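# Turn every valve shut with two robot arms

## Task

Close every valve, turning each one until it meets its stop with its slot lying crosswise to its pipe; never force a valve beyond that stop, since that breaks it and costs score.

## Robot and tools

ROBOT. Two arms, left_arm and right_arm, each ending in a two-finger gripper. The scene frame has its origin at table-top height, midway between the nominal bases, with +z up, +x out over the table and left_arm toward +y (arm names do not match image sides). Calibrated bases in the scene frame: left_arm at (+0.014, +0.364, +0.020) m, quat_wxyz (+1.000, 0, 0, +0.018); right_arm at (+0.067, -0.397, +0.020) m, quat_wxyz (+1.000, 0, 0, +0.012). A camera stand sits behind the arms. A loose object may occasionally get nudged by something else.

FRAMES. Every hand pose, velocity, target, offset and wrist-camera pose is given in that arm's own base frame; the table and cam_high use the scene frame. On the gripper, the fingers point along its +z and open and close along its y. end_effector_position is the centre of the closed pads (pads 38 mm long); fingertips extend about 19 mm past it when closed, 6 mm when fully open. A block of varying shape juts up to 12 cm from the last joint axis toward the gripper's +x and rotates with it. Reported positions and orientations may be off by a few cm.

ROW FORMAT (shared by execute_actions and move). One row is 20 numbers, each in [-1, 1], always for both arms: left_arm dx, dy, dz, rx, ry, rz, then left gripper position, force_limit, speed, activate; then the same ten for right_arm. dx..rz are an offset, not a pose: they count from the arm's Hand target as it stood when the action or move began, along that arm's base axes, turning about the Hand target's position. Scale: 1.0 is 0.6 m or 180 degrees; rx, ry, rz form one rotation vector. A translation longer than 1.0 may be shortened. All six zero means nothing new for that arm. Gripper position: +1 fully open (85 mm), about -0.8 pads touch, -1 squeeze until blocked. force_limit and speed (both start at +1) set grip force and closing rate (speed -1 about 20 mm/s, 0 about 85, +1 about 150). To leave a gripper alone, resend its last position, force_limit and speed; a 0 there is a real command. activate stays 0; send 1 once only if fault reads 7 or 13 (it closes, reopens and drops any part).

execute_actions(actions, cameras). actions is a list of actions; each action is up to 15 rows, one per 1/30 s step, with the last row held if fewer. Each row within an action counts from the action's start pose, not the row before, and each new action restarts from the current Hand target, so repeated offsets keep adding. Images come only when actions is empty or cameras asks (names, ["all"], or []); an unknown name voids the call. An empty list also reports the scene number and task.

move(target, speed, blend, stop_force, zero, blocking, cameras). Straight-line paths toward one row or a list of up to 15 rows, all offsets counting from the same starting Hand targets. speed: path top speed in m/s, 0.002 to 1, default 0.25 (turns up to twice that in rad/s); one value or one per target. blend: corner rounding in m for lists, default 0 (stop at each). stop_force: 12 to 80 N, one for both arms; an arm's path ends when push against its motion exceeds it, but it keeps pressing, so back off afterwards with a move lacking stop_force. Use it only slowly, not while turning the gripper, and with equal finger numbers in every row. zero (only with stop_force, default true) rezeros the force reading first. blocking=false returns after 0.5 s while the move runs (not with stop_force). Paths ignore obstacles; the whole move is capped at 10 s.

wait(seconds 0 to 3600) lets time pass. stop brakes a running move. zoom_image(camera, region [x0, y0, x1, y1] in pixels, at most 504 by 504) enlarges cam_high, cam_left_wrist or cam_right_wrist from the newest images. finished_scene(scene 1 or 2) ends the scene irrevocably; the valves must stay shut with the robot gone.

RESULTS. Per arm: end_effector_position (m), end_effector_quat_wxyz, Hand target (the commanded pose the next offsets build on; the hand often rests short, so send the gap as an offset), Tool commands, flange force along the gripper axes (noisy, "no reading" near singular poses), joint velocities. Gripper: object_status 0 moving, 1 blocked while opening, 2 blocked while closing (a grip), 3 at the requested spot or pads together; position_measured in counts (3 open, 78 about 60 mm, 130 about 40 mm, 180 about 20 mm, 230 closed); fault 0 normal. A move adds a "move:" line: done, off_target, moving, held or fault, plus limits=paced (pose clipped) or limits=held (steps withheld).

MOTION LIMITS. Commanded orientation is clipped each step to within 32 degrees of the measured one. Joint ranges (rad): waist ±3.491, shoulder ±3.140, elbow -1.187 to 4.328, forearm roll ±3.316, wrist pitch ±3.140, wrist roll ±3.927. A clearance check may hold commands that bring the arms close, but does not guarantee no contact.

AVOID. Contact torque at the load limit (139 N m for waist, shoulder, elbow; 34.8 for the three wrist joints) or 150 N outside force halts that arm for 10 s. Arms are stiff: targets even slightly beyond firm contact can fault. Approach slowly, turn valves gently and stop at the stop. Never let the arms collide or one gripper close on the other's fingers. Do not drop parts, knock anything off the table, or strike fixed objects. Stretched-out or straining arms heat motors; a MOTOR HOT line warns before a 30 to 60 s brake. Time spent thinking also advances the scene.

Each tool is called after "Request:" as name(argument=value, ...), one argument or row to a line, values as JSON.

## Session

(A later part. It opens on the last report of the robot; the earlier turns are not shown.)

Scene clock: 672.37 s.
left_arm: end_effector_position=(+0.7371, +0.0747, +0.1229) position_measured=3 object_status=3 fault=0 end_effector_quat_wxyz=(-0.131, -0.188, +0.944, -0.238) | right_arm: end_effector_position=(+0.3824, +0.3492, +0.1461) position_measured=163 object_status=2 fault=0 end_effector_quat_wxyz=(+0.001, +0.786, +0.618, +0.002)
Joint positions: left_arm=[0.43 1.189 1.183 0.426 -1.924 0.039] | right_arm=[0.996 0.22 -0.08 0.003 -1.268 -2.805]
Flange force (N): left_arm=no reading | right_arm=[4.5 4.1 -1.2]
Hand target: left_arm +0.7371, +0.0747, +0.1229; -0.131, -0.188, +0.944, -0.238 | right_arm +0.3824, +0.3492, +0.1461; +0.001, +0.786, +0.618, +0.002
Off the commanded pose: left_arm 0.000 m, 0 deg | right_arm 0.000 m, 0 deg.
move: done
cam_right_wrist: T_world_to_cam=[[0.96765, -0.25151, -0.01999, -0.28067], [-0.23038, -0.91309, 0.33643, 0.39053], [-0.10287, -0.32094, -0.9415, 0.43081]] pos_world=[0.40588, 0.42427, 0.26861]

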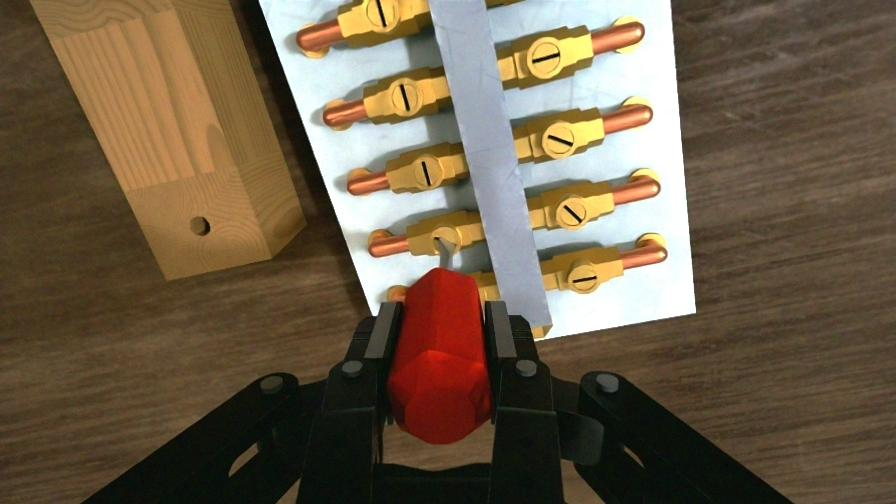

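Request:
move(
  target=[
    [0,0,0,0,0,0,1,1,1,0, 0,0,0.0025,0,0,0.07,-1,-0.2,-1,0],
    [0,0,0,0,0,0,1,1,1,0, -0.0005,-0.0008,0.0025,0,0,0.07,-1,-0.2,-1,0],
  ],
  speed=0.2,
  cameras=["cam_right_wrist"],
)

Request:
zoom_image(
  camera="cam_right_wrist",
  region=[425, 215, 475, 265],
)

Request:
move(
  target=[0,0,0,0,0,0,1,1,1,0, 0,0,-0.014,0,0,0,-1,-0.2,-1,0],
  speed=0.01,
  stop_force=12,
  cameras=["cam_right_wrist"],
)

Request:
zoom_image(
  camera="cam_right_wrist",
  region=[425, 215, 475, 265],
)

Scene clock: 685.67 s.
left_arm: end_effector_position=(+0.7371, +0.0747, +0.1229) position_measured=3 object_status=3 fault=0 end_effector_quat_wxyz=(-0.131, -0.188, +0.944, -0.238) | right_arm: end_effector_position=(+0.3821, +0.3487, +0.1477) position_measured=163 object_status=2 fault=0 end_effector_quat_wxyz=(+0.001, +0.713, +0.701, +0.002)
Joint positions: left_arm=[0.43 1.189 1.183 0.426 -1.924 0.039] | right_arm=[0.995 0.217 -0.08 0.003 -1.271 -2.585]
Flange force (N): left_arm=no reading | right_arm=[0.4 2.2 -1.6]
Hand target: left_arm +0.7371, +0.0747, +0.1229; -0.131, -0.188, +0.944, -0.238 | right_arm +0.3821, +0.3487, +0.1476; +0.001, +0.713, +0.701, +0.002
Off the commanded pose: left_arm 0.000 m, 0 deg | right_arm 0.000 m, 0 deg.
move: done
cam_right_wrist: T_world_to_cam=[[0.99921, -0.03442, -0.01996, -0.36818], [-0.02571, -0.94135, 0.33645, 0.32108], [-0.03037, -0.33567, -0.94149, 0.40955]] pos_world=[0.38858, 0.42705, 0.27021]

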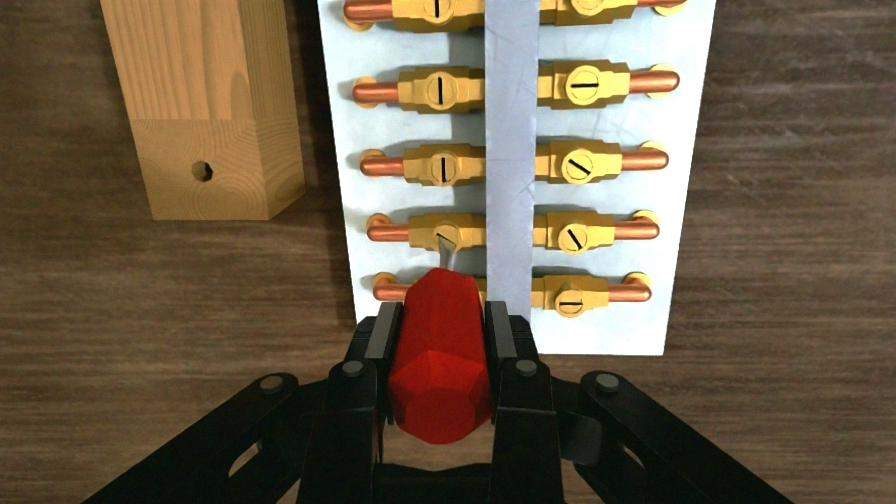

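Scaled by 10.080 from the camera's image (finer frame: 1280x720).

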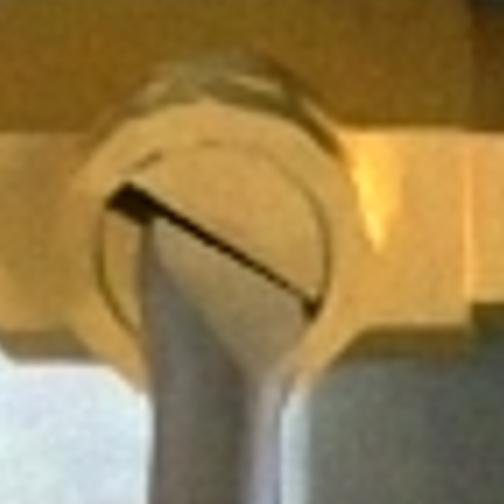

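Scene clock: 686.70 s.
left_arm: end_effector_position=(+0.7371, +0.0747, +0.1229) position_measured=3 object_status=3 fault=0 end_effector_quat_wxyz=(-0.131, -0.188, +0.944, -0.238) | right_arm: end_effector_position=(+0.3821, +0.3487, +0.1433) position_measured=163 object_status=2 fault=0 end_effector_quat_wxyz=(+0.001, +0.713, +0.701, +0.002)
Joint positions: left_arm=[0.43 1.189 1.183 0.426 -1.924 0.039] | right_arm=[0.995 0.22 -0.087 0.003 -1.261 -2.585]
Flange force (N): left_arm=no reading | right_arm=[1.9 1.2 -13.5]
Hand target: left_arm +0.7371, +0.0747, +0.1229; -0.131, -0.188, +0.944, -0.238 | right_arm +0.3821, +0.3487, +0.1434; +0.001, +0.713, +0.701, +0.002 (not the last commanded pose)
Off the commanded pose: left_arm 0.000 m, 0 deg | right_arm 0.004 m, 0 deg.
move: contact (right_arm)
cam_right_wrist: T_world_to_cam=[[0.99921, -0.03435, -0.01978, -0.36834], [-0.02571, -0.94146, 0.33615, 0.32266], [-0.03017, -0.33537, -0.9416, 0.40532]] pos_world=[0.38858, 0.42705, 0.26591]

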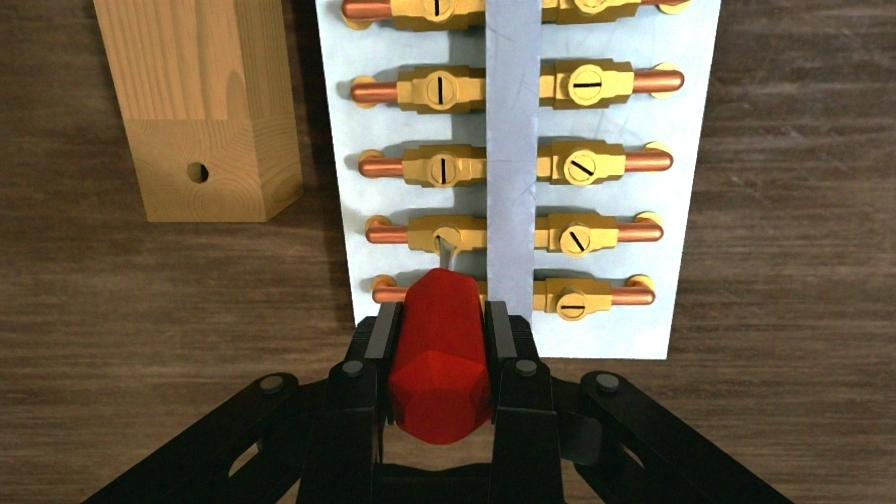

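Scaled by 10.080 from the camera's image (finer frame: 1280x720).

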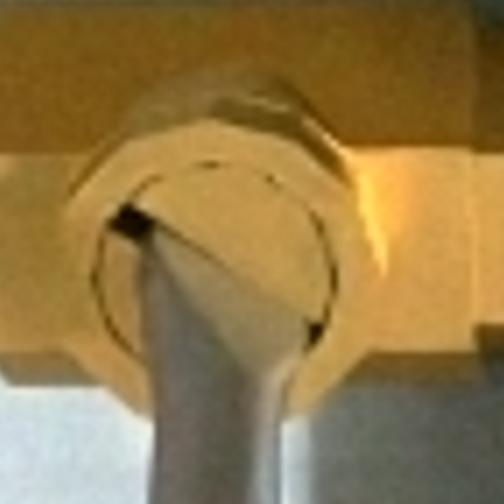

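Request:
move(
  target=[
    [0,0,0,0,0,0,1,1,1,0, 0,0,0.0008,0,0,0,-1,-0.2,-1,0],
    [0,0,0,0,0,0,1,1,1,0, -0.0018,0.0008,0.0008,0,0,-0.161,-1,-0.2,-1,0],
    [0,0,0,0,0,0,1,1,1,0, -0.0040,0.0023,0.0008,0,0,-0.35,-1,-0.2,-1,0],
  ],
  speed=0.3,
  blend=[0,0.002,0],
  cameras=["cam_right_wrist"],
)

Request:
zoom_image(
  camera="cam_right_wrist",
  region=[425, 215, 475, 265],
)

Scene clock: 698.43 s.
left_arm: end_effector_position=(+0.7371, +0.0747, +0.1229) position_measured=3 object_status=3 fault=0 end_effector_quat_wxyz=(-0.131, -0.188, +0.944, -0.238) | right_arm: end_effector_position=(+0.3797, +0.3501, +0.1438) position_measured=163 object_status=2 fault=0 end_effector_quat_wxyz=(+0.002, +0.974, +0.225, +0.001)
Joint positions: left_arm=[0.43 1.189 1.183 0.426 -1.924 0.039] | right_arm=[1.002 0.22 -0.086 0.004 -1.266 -3.692]
Flange force (N): left_arm=no reading | right_arm=[-0.8 1.4 -14.4]
Hand target: left_arm +0.7371, +0.0747, +0.1229; -0.131, -0.188, +0.944, -0.238 | right_arm +0.3797, +0.3501, +0.1438; +0.002, +0.974, +0.225, +0.001
Off the commanded pose: left_arm 0.000 m, 0 deg | right_arm 0.000 m, 0 deg.
move: done
cam_right_wrist: T_world_to_cam=[[0.42305, -0.90589, -0.01966, 0.15805], [-0.85047, -0.40447, 0.33631, 0.44893], [-0.31262, -0.12555, -0.94154, 0.4399]] pos_world=[0.45246, 0.37999, 0.26631]

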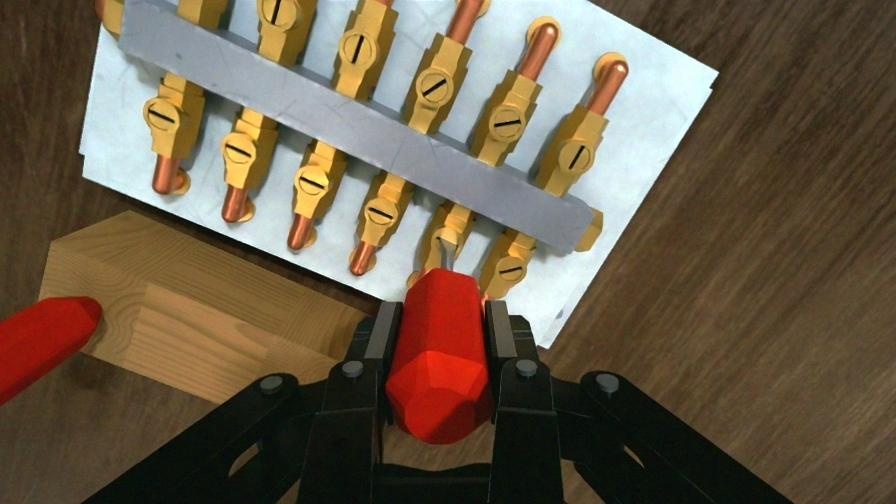

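Scaled by 10.080 from the camera's image (finer frame: 1280x720).

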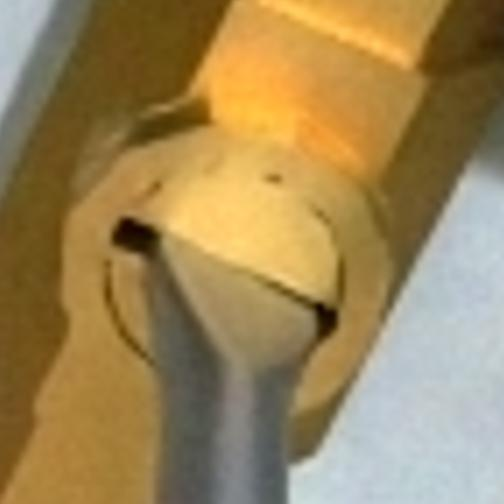

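Request:
move(
  target=[
    [0,0,0,0,0,0,1,1,1,0, 0,0,0,0,0,0.012,-1,-0.2,-1,0],
    [0,0,0,0,0,0,1,1,1,0, 0,0,0.018,0,0,0.012,-1,-0.2,-1,0],
  ],
  speed=0.2,
  cameras=["cam_right_wrist"],
)

Request:
zoom_image(
  camera="cam_right_wrist",
  region=[340, 180, 460, 270],
)

Scene clock: 705.53 s.
left_arm: end_effector_position=(+0.7371, +0.0747, +0.1229) position_measured=3 object_status=3 fault=0 end_effector_quat_wxyz=(-0.131, -0.188, +0.944, -0.238) | right_arm: end_effector_position=(+0.3797, +0.3501, +0.1546) position_measured=163 object_status=2 fault=0 end_effector_quat_wxyz=(+0.002, +0.970, +0.243, +0.001)
Joint positions: left_arm=[0.43 1.189 1.183 0.426 -1.924 0.039] | right_arm=[1.002 0.212 -0.069 0.004 -1.29 -3.654]
Flange force (N): left_arm=no reading | right_arm=[0.3 1.2 -0.7]
Hand target: left_arm +0.7371, +0.0747, +0.1229; -0.131, -0.188, +0.944, -0.238 | right_arm +0.3797, +0.3501, +0.1546; +0.002, +0.970, +0.243, +0.001
Off the commanded pose: left_arm 0.000 m, 0 deg | right_arm 0.000 m, 0 deg.
move: done
cam_right_wrist: T_world_to_cam=[[0.45689, -0.8893, -0.01975, 0.13959], [-0.83466, -0.43628, 0.33614, 0.45045], [-0.30755, -0.13709, -0.94161, 0.45227]] pos_world=[0.45129, 0.38267, 0.27721]

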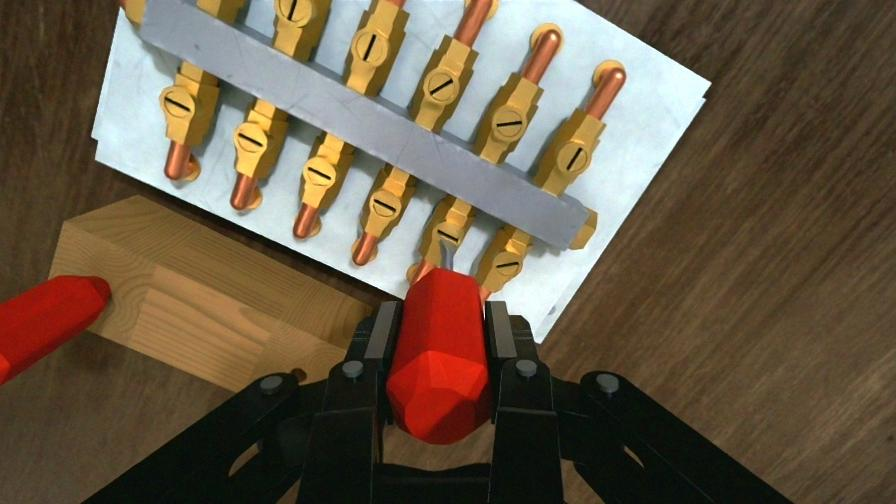

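Scaled by 4.200 from the camera's image (finer frame: 1280x720).

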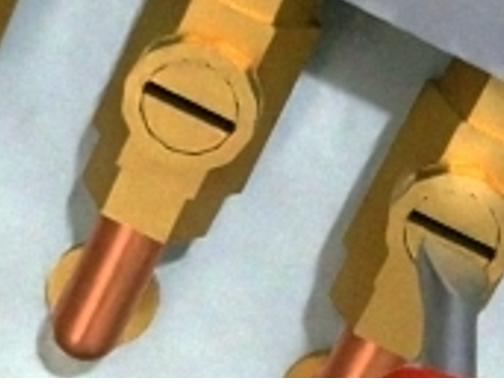

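Request:
move(
  target=[
    [0,0,0,0,0,0,1,1,1,0, 0.003,-0.0645,0,0,0,0.2817,-1,-0.2,-1,0],
    [0,0,0,0,0,0,1,1,1,0, 0.003,-0.0645,-0.0077,0,0,0.2817,-1,-0.2,-1,0],
  ],
  speed=0.2,
  cameras=["cam_right_wrist"],
)

Request:
zoom_image(
  camera="cam_right_wrist",
  region=[425, 215, 475, 265],
)

Scene clock: 714.73 s.
left_arm: end_effector_position=(+0.7371, +0.0747, +0.1229) position_measured=3 object_status=3 fault=0 end_effector_quat_wxyz=(-0.131, -0.188, +0.944, -0.238) | right_arm: end_effector_position=(+0.3815, +0.3114, +0.1500) position_measured=163 object_status=2 fault=0 end_effector_quat_wxyz=(+0.001, +0.773, +0.635, +0.002)
Joint positions: left_arm=[0.43 1.189 1.183 0.426 -1.924 0.039] | right_arm=[0.954 0.155 -0.148 0.003 -1.265 -2.72]
Flange force (N): left_arm=no reading | right_arm=[1.3 2.5 -3.2]
Hand target: left_arm +0.7371, +0.0747, +0.1229; -0.131, -0.188, +0.944, -0.238 | right_arm +0.3815, +0.3114, +0.1500; +0.001, +0.773, +0.635, +0.002
Off the commanded pose: left_arm 0.000 m, 0 deg | right_arm 0.000 m, 0 deg.
move: done
cam_right_wrist: T_world_to_cam=[[0.97757, -0.20969, -0.01981, -0.30598], [-0.19101, -0.92223, 0.33615, 0.34233], [-0.08876, -0.32483, -0.9416, 0.41817]] pos_world=[0.40162, 0.38738, 0.27261]

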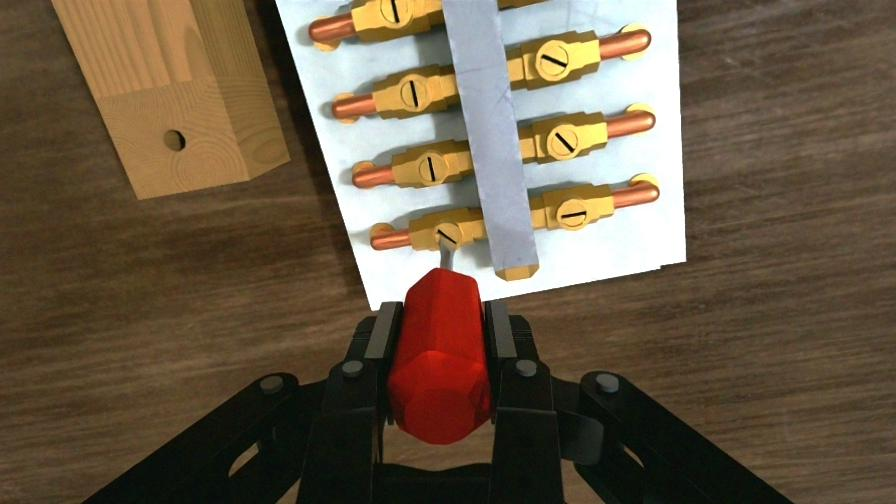

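Scaled by 10.080 from the camera's image (finer frame: 1280x720).

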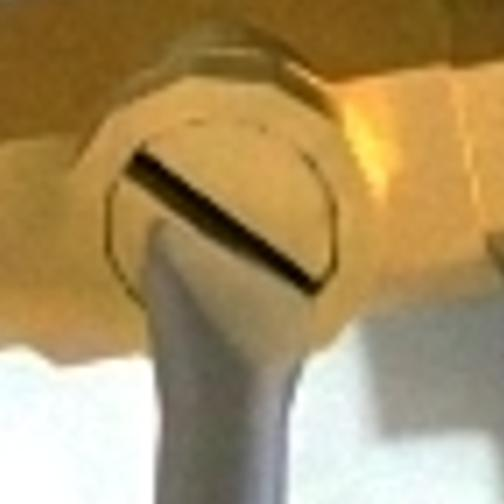

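Request:
move(
  target=[0,0,0,0,0,0,1,1,1,0, -0.0002,0.0015,0,0,0,-0.04,-1,-0.2,-1,0],
  speed=0.1,
  cameras=["cam_right_wrist"],
)

Request:
zoom_image(
  camera="cam_right_wrist",
  region=[425, 215, 475, 265],
)

Request:
move(
  target=[0,0,0,0,0,0,1,1,1,0, 0,0,-0.014,0,0,0,-1,-0.2,-1,0],
  speed=0.01,
  stop_force=12,
  cameras=["cam_right_wrist"],
)

Request:
zoom_image(
  camera="cam_right_wrist",
  region=[425, 215, 475, 265],
)

Scene clock: 722.60 s.
left_arm: end_effector_position=(+0.7371, +0.0747, +0.1229) position_measured=3 object_status=3 fault=0 end_effector_quat_wxyz=(-0.131, -0.188, +0.944, -0.238) | right_arm: end_effector_position=(+0.3814, +0.3123, +0.1500) position_measured=163 object_status=2 fault=0 end_effector_quat_wxyz=(+0.001, +0.811, +0.585, +0.002)
Joint positions: left_arm=[0.43 1.189 1.183 0.426 -1.924 0.039] | right_arm=[0.955 0.156 -0.146 0.003 -1.266 -2.848]
Flange force (N): left_arm=no reading | right_arm=[2.2 3.2 -2.6]
Hand target: left_arm +0.7371, +0.0747, +0.1229; -0.131, -0.188, +0.944, -0.238 | right_arm +0.3814, +0.3123, +0.1500; +0.001, +0.811, +0.585, +0.002
Off the commanded pose: left_arm 0.000 m, 0 deg | right_arm 0.000 m, 0 deg.
move: done
cam_right_wrist: T_world_to_cam=[[0.94361, -0.33045, -0.01979, -0.25507], [-0.305, -0.89106, 0.33612, 0.37689], [-0.1287, -0.31113, -0.94161, 0.42941]] pos_world=[0.4109, 0.38515, 0.27261]

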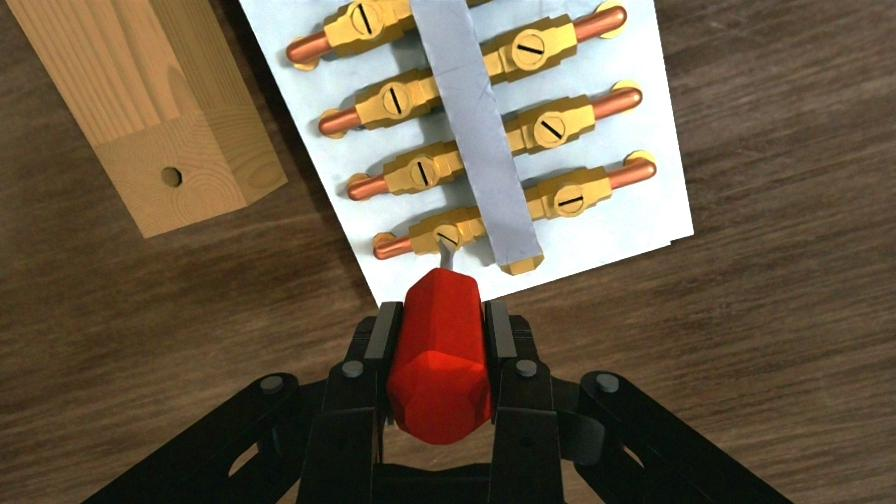

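Scaled by 10.080 from the camera's image (finer frame: 1280x720).

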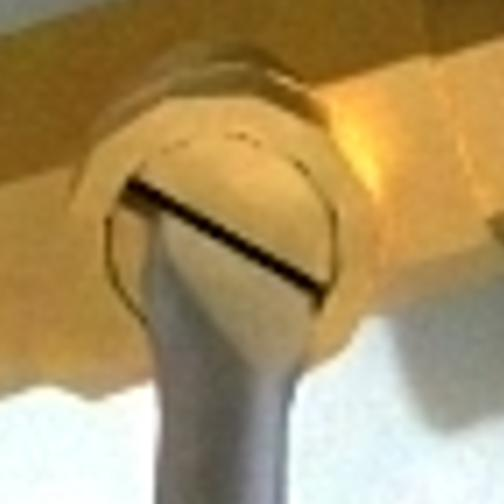

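Scene clock: 723.67 s.
left_arm: end_effector_position=(+0.7371, +0.0747, +0.1229) position_measured=3 object_status=3 fault=0 end_effector_quat_wxyz=(-0.131, -0.188, +0.944, -0.238) | right_arm: end_effector_position=(+0.3815, +0.3124, +0.1454) position_measured=163 object_status=2 fault=0 end_effector_quat_wxyz=(+0.001, +0.811, +0.585, +0.002)
Joint positions: left_arm=[0.43 1.189 1.183 0.426 -1.924 0.039] | right_arm=[0.955 0.16 -0.154 0.004 -1.255 -2.848]
Flange force (N): left_arm=no reading | right_arm=[3.6 0.0 -27.9]
Hand target: left_arm +0.7371, +0.0747, +0.1229; -0.131, -0.188, +0.944, -0.238 | right_arm +0.3815, +0.3123, +0.1454; +0.001, +0.811, +0.585, +0.002 (not the last commanded pose)
Off the commanded pose: left_arm 0.000 m, 0 deg | right_arm 0.004 m, 0 deg.
move: contact (right_arm)
cam_right_wrist: T_world_to_cam=[[0.94363, -0.33042, -0.01953, -0.25524], [-0.30508, -0.89111, 0.33592, 0.37854], [-0.1284, -0.31103, -0.94169, 0.42493]] pos_world=[0.4109, 0.38515, 0.26801]

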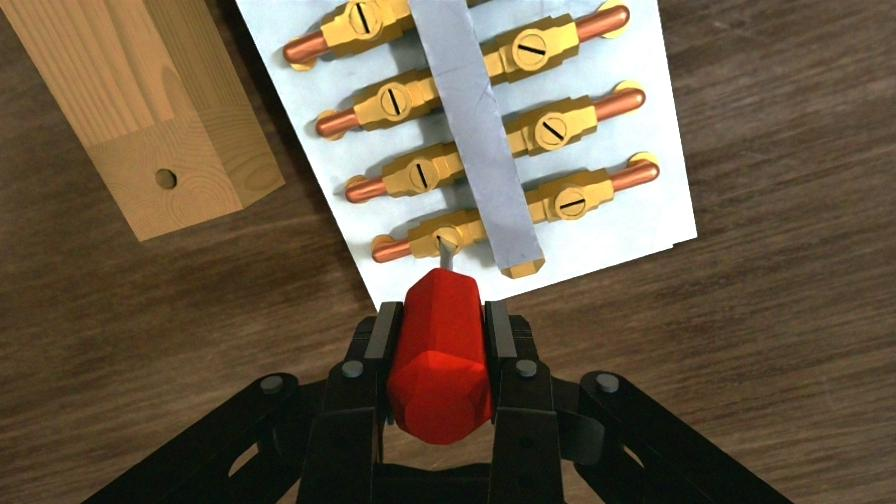

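Scaled by 10.080 from the camera's image (finer frame: 1280x720).

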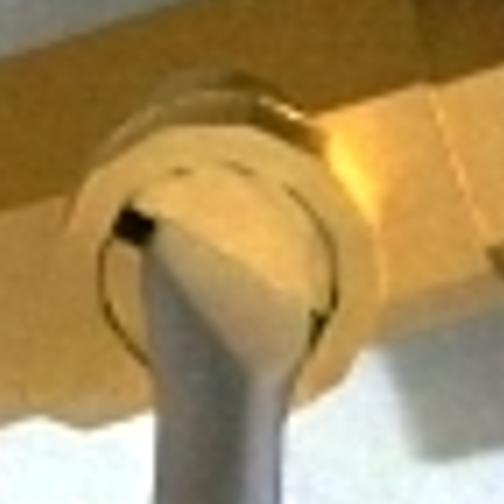

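Request:
move(
  target=[
    [0,0,0,0,0,0,1,1,1,0, 0,0,0.001,0,0,0,-1,-0.2,-1,0],
    [0,0,0,0,0,0,1,1,1,0, -0.00035,-0.0003,0.001,0,0,0,-1,-0.2,-1,0],
  ],
  speed=0.05,
)

Request:
move(
  target=[0,0,0,0,0,0,1,1,1,0, 0,0,-0.014,0,0,0,-1,-0.2,-1,0],
  speed=0.01,
  stop_force=12,
  cameras=["cam_right_wrist"],
)

Request:
zoom_image(
  camera="cam_right_wrist",
  region=[425, 215, 475, 265],
)

Scene clock: 731.70 s.
left_arm: end_effector_position=(+0.7371, +0.0747, +0.1229) position_measured=3 object_status=3 fault=0 end_effector_quat_wxyz=(-0.131, -0.188, +0.944, -0.238) | right_arm: end_effector_position=(+0.3812, +0.3121, +0.1459) position_measured=163 object_status=2 fault=0 end_effector_quat_wxyz=(+0.001, +0.811, +0.585, +0.002)
Joint positions: left_arm=[0.43 1.189 1.183 0.426 -1.924 0.039] | right_arm=[0.955 0.158 -0.154 0.003 -1.256 -2.848]
Flange force (N): left_arm=no reading | right_arm=[1.8 2.5 -2.8]
Hand target: left_arm +0.7371, +0.0747, +0.1229; -0.131, -0.188, +0.944, -0.238 | right_arm +0.3813, +0.3122, +0.1460; +0.001, +0.811, +0.585, +0.002
Off the commanded pose: left_arm 0.000 m, 0 deg | right_arm 0.000 m, 0 deg.
move: done

Scene clock: 732.40 s.
left_arm: end_effector_position=(+0.7371, +0.0747, +0.1229) position_measured=3 object_status=3 fault=0 end_effector_quat_wxyz=(-0.131, -0.188, +0.944, -0.238) | right_arm: end_effector_position=(+0.3814, +0.3124, +0.1454) position_measured=163 object_status=2 fault=0 end_effector_quat_wxyz=(+0.001, +0.811, +0.585, +0.002)
Joint positions: left_arm=[0.43 1.189 1.183 0.426 -1.924 0.039] | right_arm=[0.955 0.159 -0.155 0.003 -1.253 -2.848]
Flange force (N): left_arm=no reading | right_arm=[3.4 -0.1 -32.3]
Hand target: left_arm +0.7371, +0.0747, +0.1229; -0.131, -0.188, +0.944, -0.238 | right_arm +0.3814, +0.3124, +0.1454; +0.001, +0.811, +0.585, +0.002 (not the last commanded pose)
Off the commanded pose: left_arm 0.000 m, 0 deg | right_arm 0.008 m, 0 deg.
move: contact (right_arm)
cam_right_wrist: T_world_to_cam=[[0.94362, -0.33047, -0.01946, -0.25518], [-0.30529, -0.89145, 0.33484, 0.37893], [-0.128, -0.31002, -0.94207, 0.42444]] pos_world=[0.4108, 0.38505, 0.26801]

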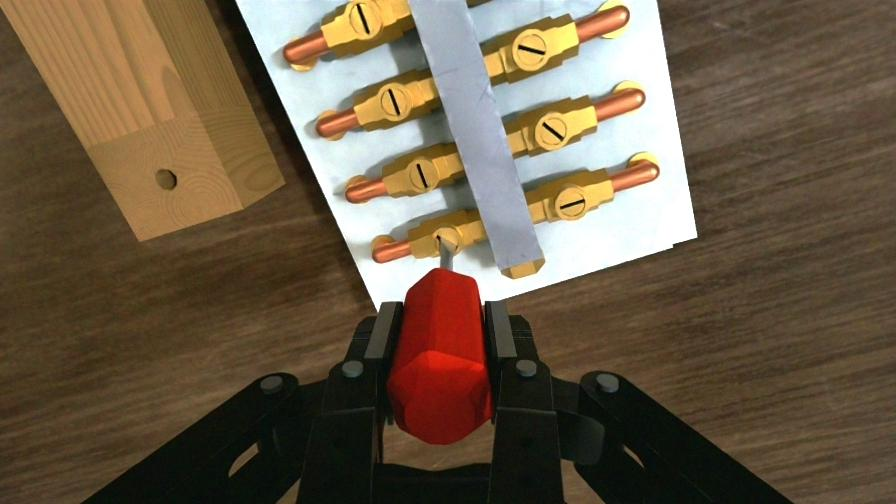

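Scaled by 10.080 from the camera's image (finer frame: 1280x720).

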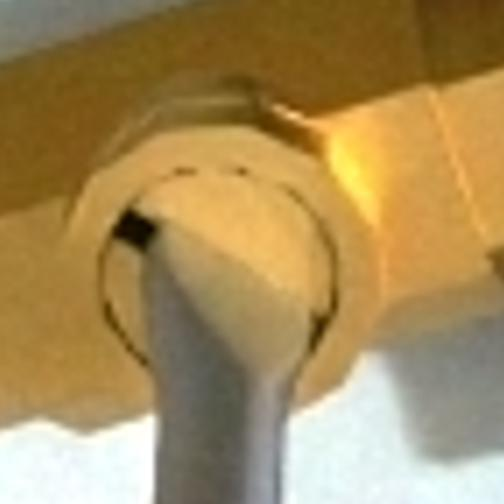

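Request:
move(
  target=[
    [0,0,0,0,0,0,1,1,1,0, 0,0,0.0015,0,0,0,-1,-0.2,-1,0],
    [0,0,0,0,0,0,1,1,1,0, -0.0006,-0.0005,0.0015,0,0,0,-1,-0.2,-1,0],
  ],
  speed=0.05,
)

Request:
move(
  target=[0,0,0,0,0,0,1,1,1,0, 0,0,-0.014,0,0,0,-1,-0.2,-1,0],
  speed=0.01,
  stop_force=12,
  cameras=["cam_right_wrist"],
)

Request:
zoom_image(
  camera="cam_right_wrist",
  region=[425, 215, 475, 265],
)

Scene clock: 741.40 s.
left_arm: end_effector_position=(+0.7371, +0.0747, +0.1229) position_measured=3 object_status=3 fault=0 end_effector_quat_wxyz=(-0.131, -0.188, +0.944, -0.238) | right_arm: end_effector_position=(+0.3811, +0.3121, +0.1463) position_measured=163 object_status=2 fault=0 end_effector_quat_wxyz=(+0.001, +0.811, +0.585, +0.003)
Joint positions: left_arm=[0.43 1.189 1.183 0.426 -1.924 0.039] | right_arm=[0.955 0.157 -0.154 0.003 -1.255 -2.848]
Flange force (N): left_arm=no reading | right_arm=[2.1 2.3 -2.6]
Hand target: left_arm +0.7371, +0.0747, +0.1229; -0.131, -0.188, +0.944, -0.238 | right_arm +0.3810, +0.3121, +0.1463; +0.001, +0.811, +0.585, +0.002
Off the commanded pose: left_arm 0.000 m, 0 deg | right_arm 0.000 m, 0 deg.
move: done

Scene clock: 742.33 s.
left_arm: end_effector_position=(+0.7371, +0.0747, +0.1229) position_measured=3 object_status=3 fault=0 end_effector_quat_wxyz=(-0.131, -0.188, +0.944, -0.238) | right_arm: end_effector_position=(+0.3810, +0.3121, +0.1429) position_measured=163 object_status=2 fault=0 end_effector_quat_wxyz=(+0.001, +0.811, +0.585, +0.003)
Joint positions: left_arm=[0.43 1.189 1.183 0.426 -1.924 0.039] | right_arm=[0.956 0.159 -0.16 0.003 -1.247 -2.848]
Flange force (N): left_arm=no reading | right_arm=[1.3 -0.1 -27.8]
Hand target: left_arm +0.7371, +0.0747, +0.1229; -0.131, -0.188, +0.944, -0.238 | right_arm +0.3810, +0.3121, +0.1429; +0.001, +0.811, +0.585, +0.003 (not the last commanded pose)
Off the commanded pose: left_arm 0.000 m, 0 deg | right_arm 0.005 m, 0 deg.
move: contact (right_arm)
cam_right_wrist: T_world_to_cam=[[0.94362, -0.33048, -0.01932, -0.25495], [-0.30538, -0.89151, 0.33458, 0.37956], [-0.1278, -0.30982, -0.94217, 0.42193]] pos_world=[0.4104, 0.38485, 0.26561]

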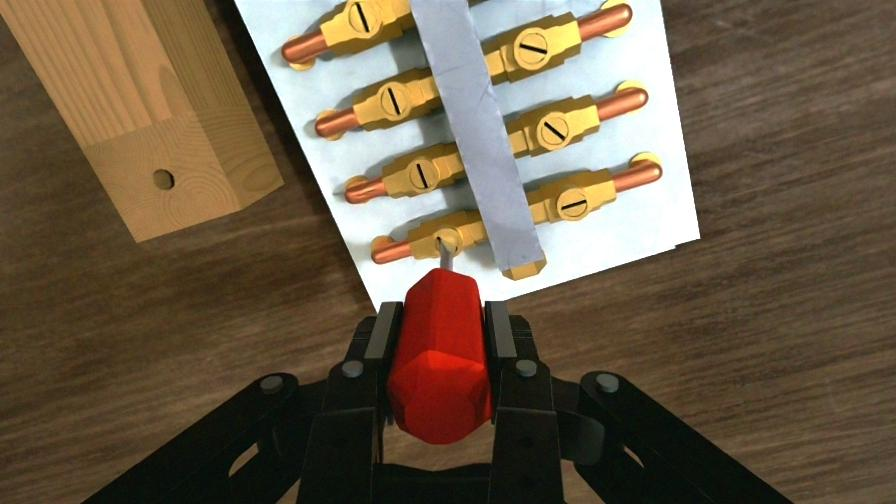

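Scaled by 10.080 from the camera's image (finer frame: 1280x720).

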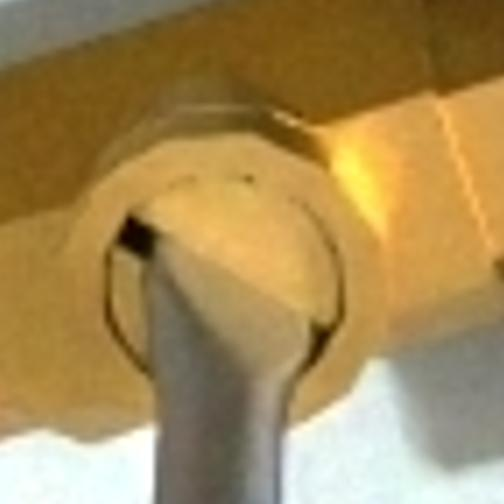

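Request:
move(
  target=[
    [0,0,0,0,0,0,1,1,1,0, 0,0,0.0013,0,0,0,-1,-0.2,-1,0],
    [0,0,0,0,0,0,1,1,1,0, -0.0012,0.0008,0.0013,0,0,-0.119,-1,-0.2,-1,0],
    [0,0,0,0,0,0,1,1,1,0, -0.0027,0.0018,0.0013,0,0,-0.253,-1,-0.2,-1,0],
    [0,0,0,0,0,0,1,1,1,0, -0.0027,0.0018,0.0013,0,0,-0.241,-1,-0.2,-1,0],
    [0,0,0,0,0,0,1,1,1,0, -0.0027,0.0018,0.0193,0,0,-0.241,-1,-0.2,-1,0],
  ],
  speed=[0.3,0.3,0.3,0.3,0.1],
  blend=[0,0.002,0,0,0],
  cameras=["cam_right_wrist"],
)

Request:
zoom_image(
  camera="cam_right_wrist",
  region=[340, 180, 460, 270],
)

Scene clock: 753.43 s.
left_arm: end_effector_position=(+0.7371, +0.0747, +0.1229) position_measured=3 object_status=3 fault=0 end_effector_quat_wxyz=(-0.131, -0.188, +0.944, -0.238) | right_arm: end_effector_position=(+0.3794, +0.3132, +0.1545) position_measured=163 object_status=2 fault=0 end_effector_quat_wxyz=(+0.002, +0.970, +0.244, +0.002)
Joint positions: left_arm=[0.43 1.189 1.183 0.426 -1.924 0.039] | right_arm=[0.961 0.151 -0.142 0.006 -1.277 -3.611]
Flange force (N): left_arm=no reading | right_arm=[2.5 0.4 -2.8]
Hand target: left_arm +0.7371, +0.0747, +0.1229; -0.131, -0.188, +0.944, -0.238 | right_arm +0.3794, +0.3132, +0.1545; +0.002, +0.970, +0.244, +0.002
Off the commanded pose: left_arm 0.000 m, 0 deg | right_arm 0.000 m, 0 deg.
move: done
cam_right_wrist: T_world_to_cam=[[0.45893, -0.88826, -0.01928, 0.10572], [-0.83424, -0.43828, 0.33459, 0.43482], [-0.30566, -0.13748, -0.94217, 0.44648]] pos_world=[0.45069, 0.34587, 0.27721]

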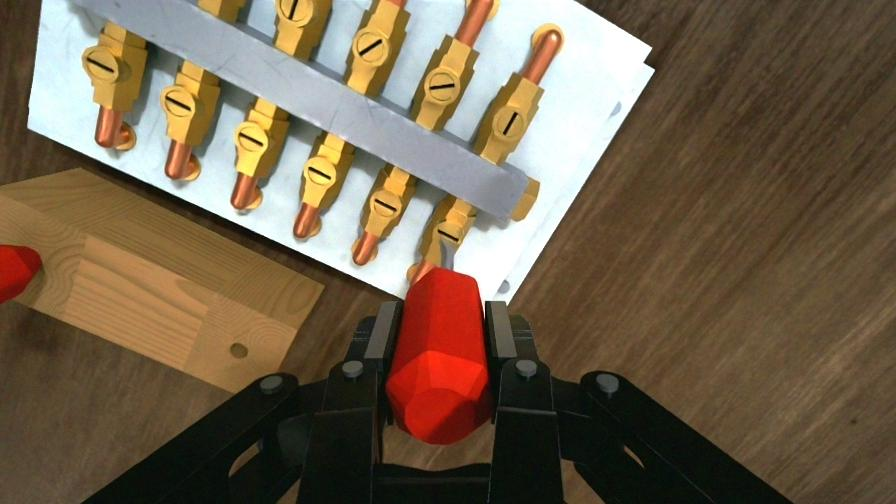

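Scaled by 4.200 from the camera's image (finer frame: 1280x720).

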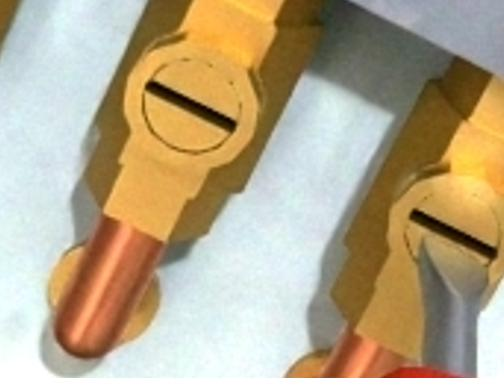

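Request:
move(
  target=[
    [0,0,0,0,0,0,1,1,1,0, 0,0,0.05,0,0,0,-1,-0.2,-1,0],
    [0,0,0,0,0,0,1,1,1,0, 0.1188,-0.0015,0.05,0,0,0.522,-1,-0.2,-1,0],
    [0,0,0,0,0,0,1,1,1,0, 0.1188,-0.0015,-0.0075,0,0,0.522,-1,-0.2,-1,0],
  ],
  speed=0.15,
  blend=[0.01,0.005,0],
  cameras=["cam_right_wrist"],
)

Request:
zoom_image(
  camera="cam_right_wrist",
  region=[425, 215, 475, 265],
)

Scene clock: 766.20 s.
left_arm: end_effector_position=(+0.7371, +0.0747, +0.1229) position_measured=3 object_status=3 fault=0 end_effector_quat_wxyz=(-0.131, -0.188, +0.944, -0.238) | right_arm: end_effector_position=(+0.4506, +0.3124, +0.1501) position_measured=163 object_status=2 fault=0 end_effector_quat_wxyz=(+0.000, +0.483, +0.875, +0.003)
Joint positions: left_arm=[0.43 1.189 1.183 0.426 -1.924 0.039] | right_arm=[0.844 0.289 0.018 -0.002 -1.294 -1.852]
Flange force (N): left_arm=no reading | right_arm=[2.1 -2.9 -39.3]
Hand target: left_arm +0.7371, +0.0747, +0.1229; -0.131, -0.188, +0.944, -0.238 | right_arm +0.4507, +0.3123, +0.1500; +0.000, +0.483, +0.875, +0.003
Off the commanded pose: left_arm 0.000 m, 0 deg | right_arm 0.000 m, 0 deg.
move: done
cam_right_wrist: T_world_to_cam=[[0.85456, 0.51901, -0.0192, -0.54566], [0.4947, -0.80217, 0.33436, 0.01014], [0.15813, -0.29523, -0.94225, 0.30424]] pos_world=[0.41317, 0.38115, 0.27281]

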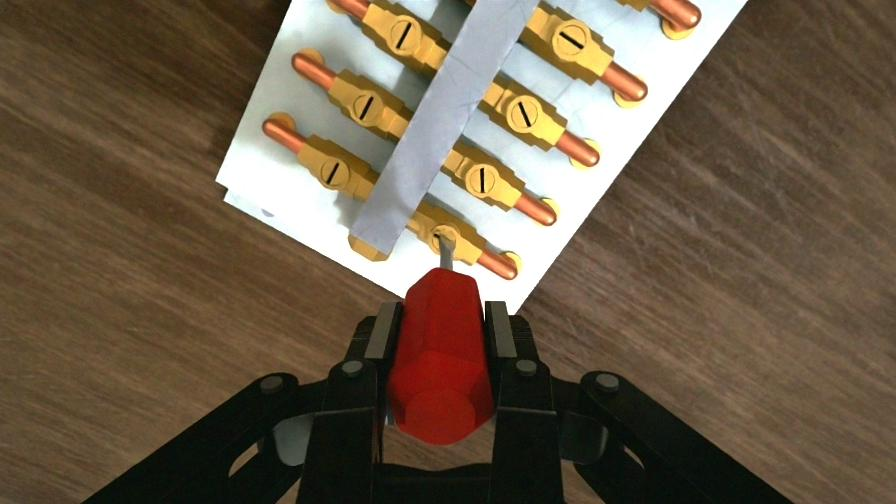

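Scaled by 10.080 from the camera's image (finer frame: 1280x720).

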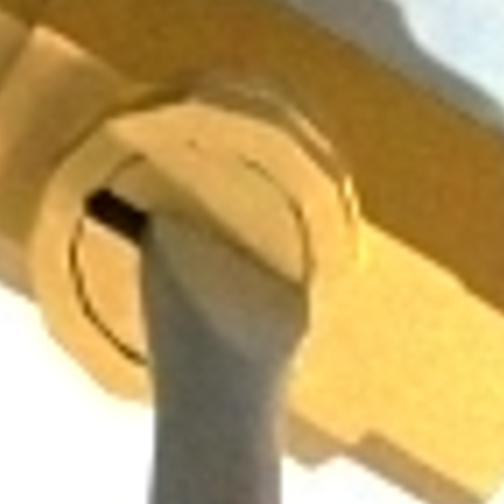

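Request:
move(
  target=[0,0,0,0,0,0,1,1,1,0, 0,0,0.007,0,0,0,-1,-0.2,-1,0],
  speed=0.1,
  cameras=["cam_right_wrist"],
)

Request:
zoom_image(
  camera="cam_right_wrist",
  region=[425, 215, 475, 265],
)

Scene clock: 776.53 s.
left_arm: end_effector_position=(+0.7371, +0.0747, +0.1229) position_measured=3 object_status=3 fault=0 end_effector_quat_wxyz=(-0.131, -0.188, +0.944, -0.238) | right_arm: end_effector_position=(+0.4507, +0.3123, +0.1542) position_measured=163 object_status=2 fault=0 end_effector_quat_wxyz=(+0.000, +0.483, +0.875, +0.003)
Joint positions: left_arm=[0.43 1.189 1.183 0.426 -1.924 0.039] | right_arm=[0.844 0.287 0.025 -0.002 -1.304 -1.852]
Flange force (N): left_arm=no reading | right_arm=[-0.2 2.5 -2.8]
Hand target: left_arm +0.7371, +0.0747, +0.1229; -0.131, -0.188, +0.944, -0.238 | right_arm +0.4507, +0.3123, +0.1542; +0.000, +0.483, +0.875, +0.003
Off the commanded pose: left_arm 0.000 m, 0 deg | right_arm 0.000 m, 0 deg.
move: done
cam_right_wrist: T_world_to_cam=[[0.85449, 0.51911, -0.01941, -0.54553], [0.49482, -0.802, 0.33458, 0.00863], [0.15812, -0.2955, -0.94217, 0.3081]] pos_world=[0.41317, 0.38115, 0.27681]

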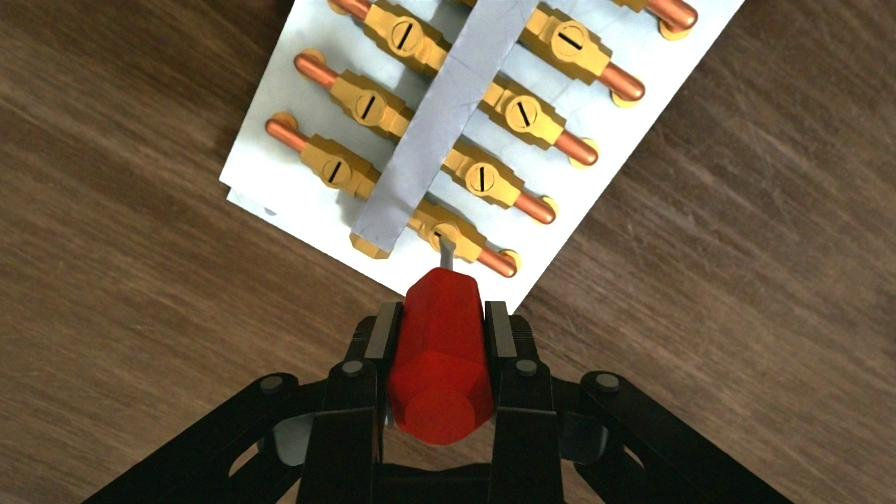

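Scaled by 10.080 from the camera's image (finer frame: 1280x720).

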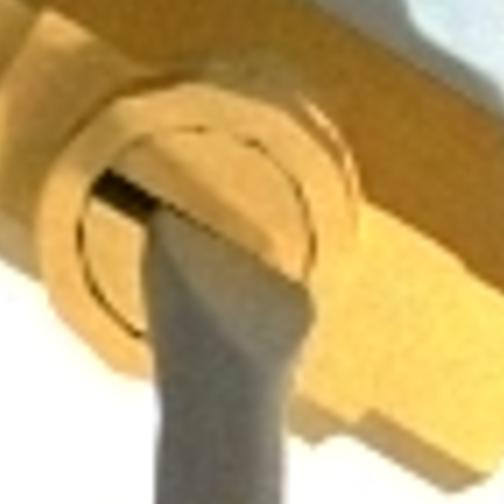

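Request:
move(
  target=[0,0,0,0,0,0,1,1,1,0, -0.0025,-0.0012,0.0013,0,0,0,-1,-0.2,-1,0],
  speed=0.05,
  cameras=["cam_right_wrist"],
)

Request:
zoom_image(
  camera="cam_right_wrist",
  region=[425, 215, 475, 265],
)

Scene clock: 786.67 s.
left_arm: end_effector_position=(+0.7371, +0.0747, +0.1229) position_measured=3 object_status=3 fault=0 end_effector_quat_wxyz=(-0.131, -0.188, +0.944, -0.238) | right_arm: end_effector_position=(+0.4492, +0.3116, +0.1550) position_measured=163 object_status=2 fault=0 end_effector_quat_wxyz=(+0.000, +0.483, +0.875, +0.003)
Joint positions: left_arm=[0.43 1.189 1.183 0.426 -1.924 0.039] | right_arm=[0.845 0.282 0.021 -0.002 -1.304 -1.854]
Flange force (N): left_arm=no reading | right_arm=[-0.5 2.8 -2.5]
Hand target: left_arm +0.7371, +0.0747, +0.1229; -0.131, -0.188, +0.944, -0.238 | right_arm +0.4492, +0.3116, +0.1550; +0.000, +0.483, +0.875, +0.003
Off the commanded pose: left_arm 0.000 m, 0 deg | right_arm 0.000 m, 0 deg.
move: done
cam_right_wrist: T_world_to_cam=[[0.85448, 0.51913, -0.01933, -0.5439], [0.4948, -0.80198, 0.33466, 0.00852], [0.15823, -0.29553, -0.94214, 0.30884]] pos_world=[0.41167, 0.38045, 0.27761]

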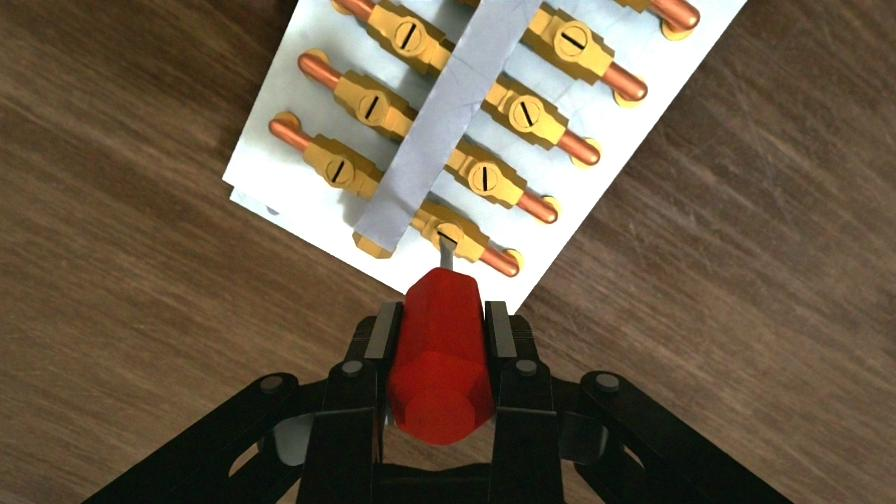

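Scaled by 10.080 from the camera's image (finer frame: 1280x720).

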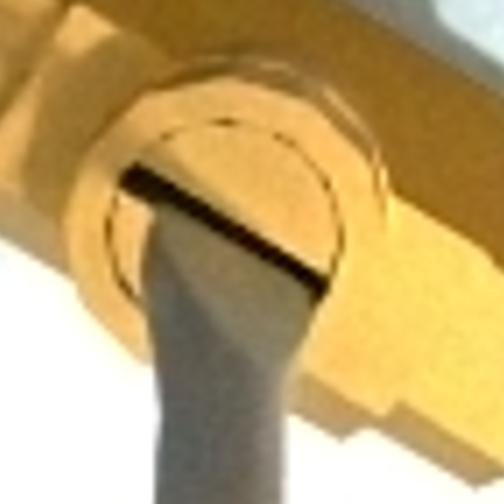

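Request:
move(
  target=[0,0,0,0,0,0,1,1,1,0, 0.0,0.0001,-0.012,0,0,-0.005,-1,-0.2,-1,0],
  speed=0.01,
  stop_force=12,
  cameras=["cam_right_wrist"],
)

Request:
zoom_image(
  camera="cam_right_wrist",
  region=[425, 215, 475, 265],
)

Scene clock: 793.60 s.
left_arm: end_effector_position=(+0.7371, +0.0747, +0.1229) position_measured=3 object_status=3 fault=0 end_effector_quat_wxyz=(-0.131, -0.188, +0.944, -0.238) | right_arm: end_effector_position=(+0.4492, +0.3117, +0.1501) position_measured=163 object_status=2 fault=0 end_effector_quat_wxyz=(+0.000, +0.488, +0.873, +0.003)
Joint positions: left_arm=[0.43 1.189 1.183 0.426 -1.924 0.039] | right_arm=[0.846 0.285 0.013 -0.002 -1.293 -1.865]
Flange force (N): left_arm=no reading | right_arm=[0.5 -0.7 -25.6]
Hand target: left_arm +0.7371, +0.0747, +0.1229; -0.131, -0.188, +0.944, -0.238 | right_arm +0.4492, +0.3116, +0.1501; +0.000, +0.488, +0.873, +0.003 (not the last commanded pose)
Off the commanded pose: left_arm 0.000 m, 0 deg | right_arm 0.002 m, 0 deg.
move: contact (right_arm)
cam_right_wrist: T_world_to_cam=[[0.86012, 0.50973, -0.01927, -0.54363], [0.48599, -0.80741, 0.33453, 0.01578], [0.15496, -0.29711, -0.94219, 0.30627]] pos_world=[0.41246, 0.38084, 0.27281]

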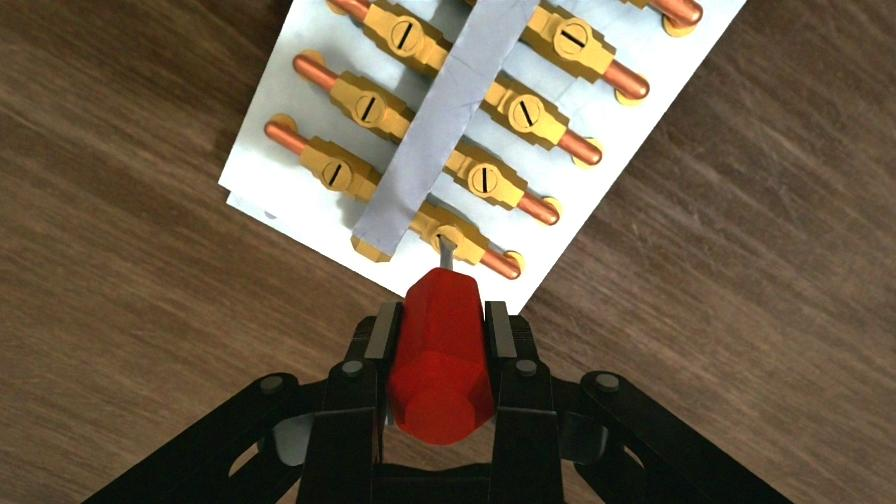

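Scaled by 10.080 from the camera's image (finer frame: 1280x720).

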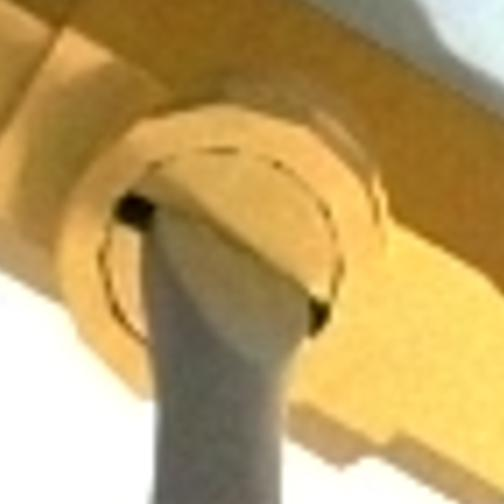

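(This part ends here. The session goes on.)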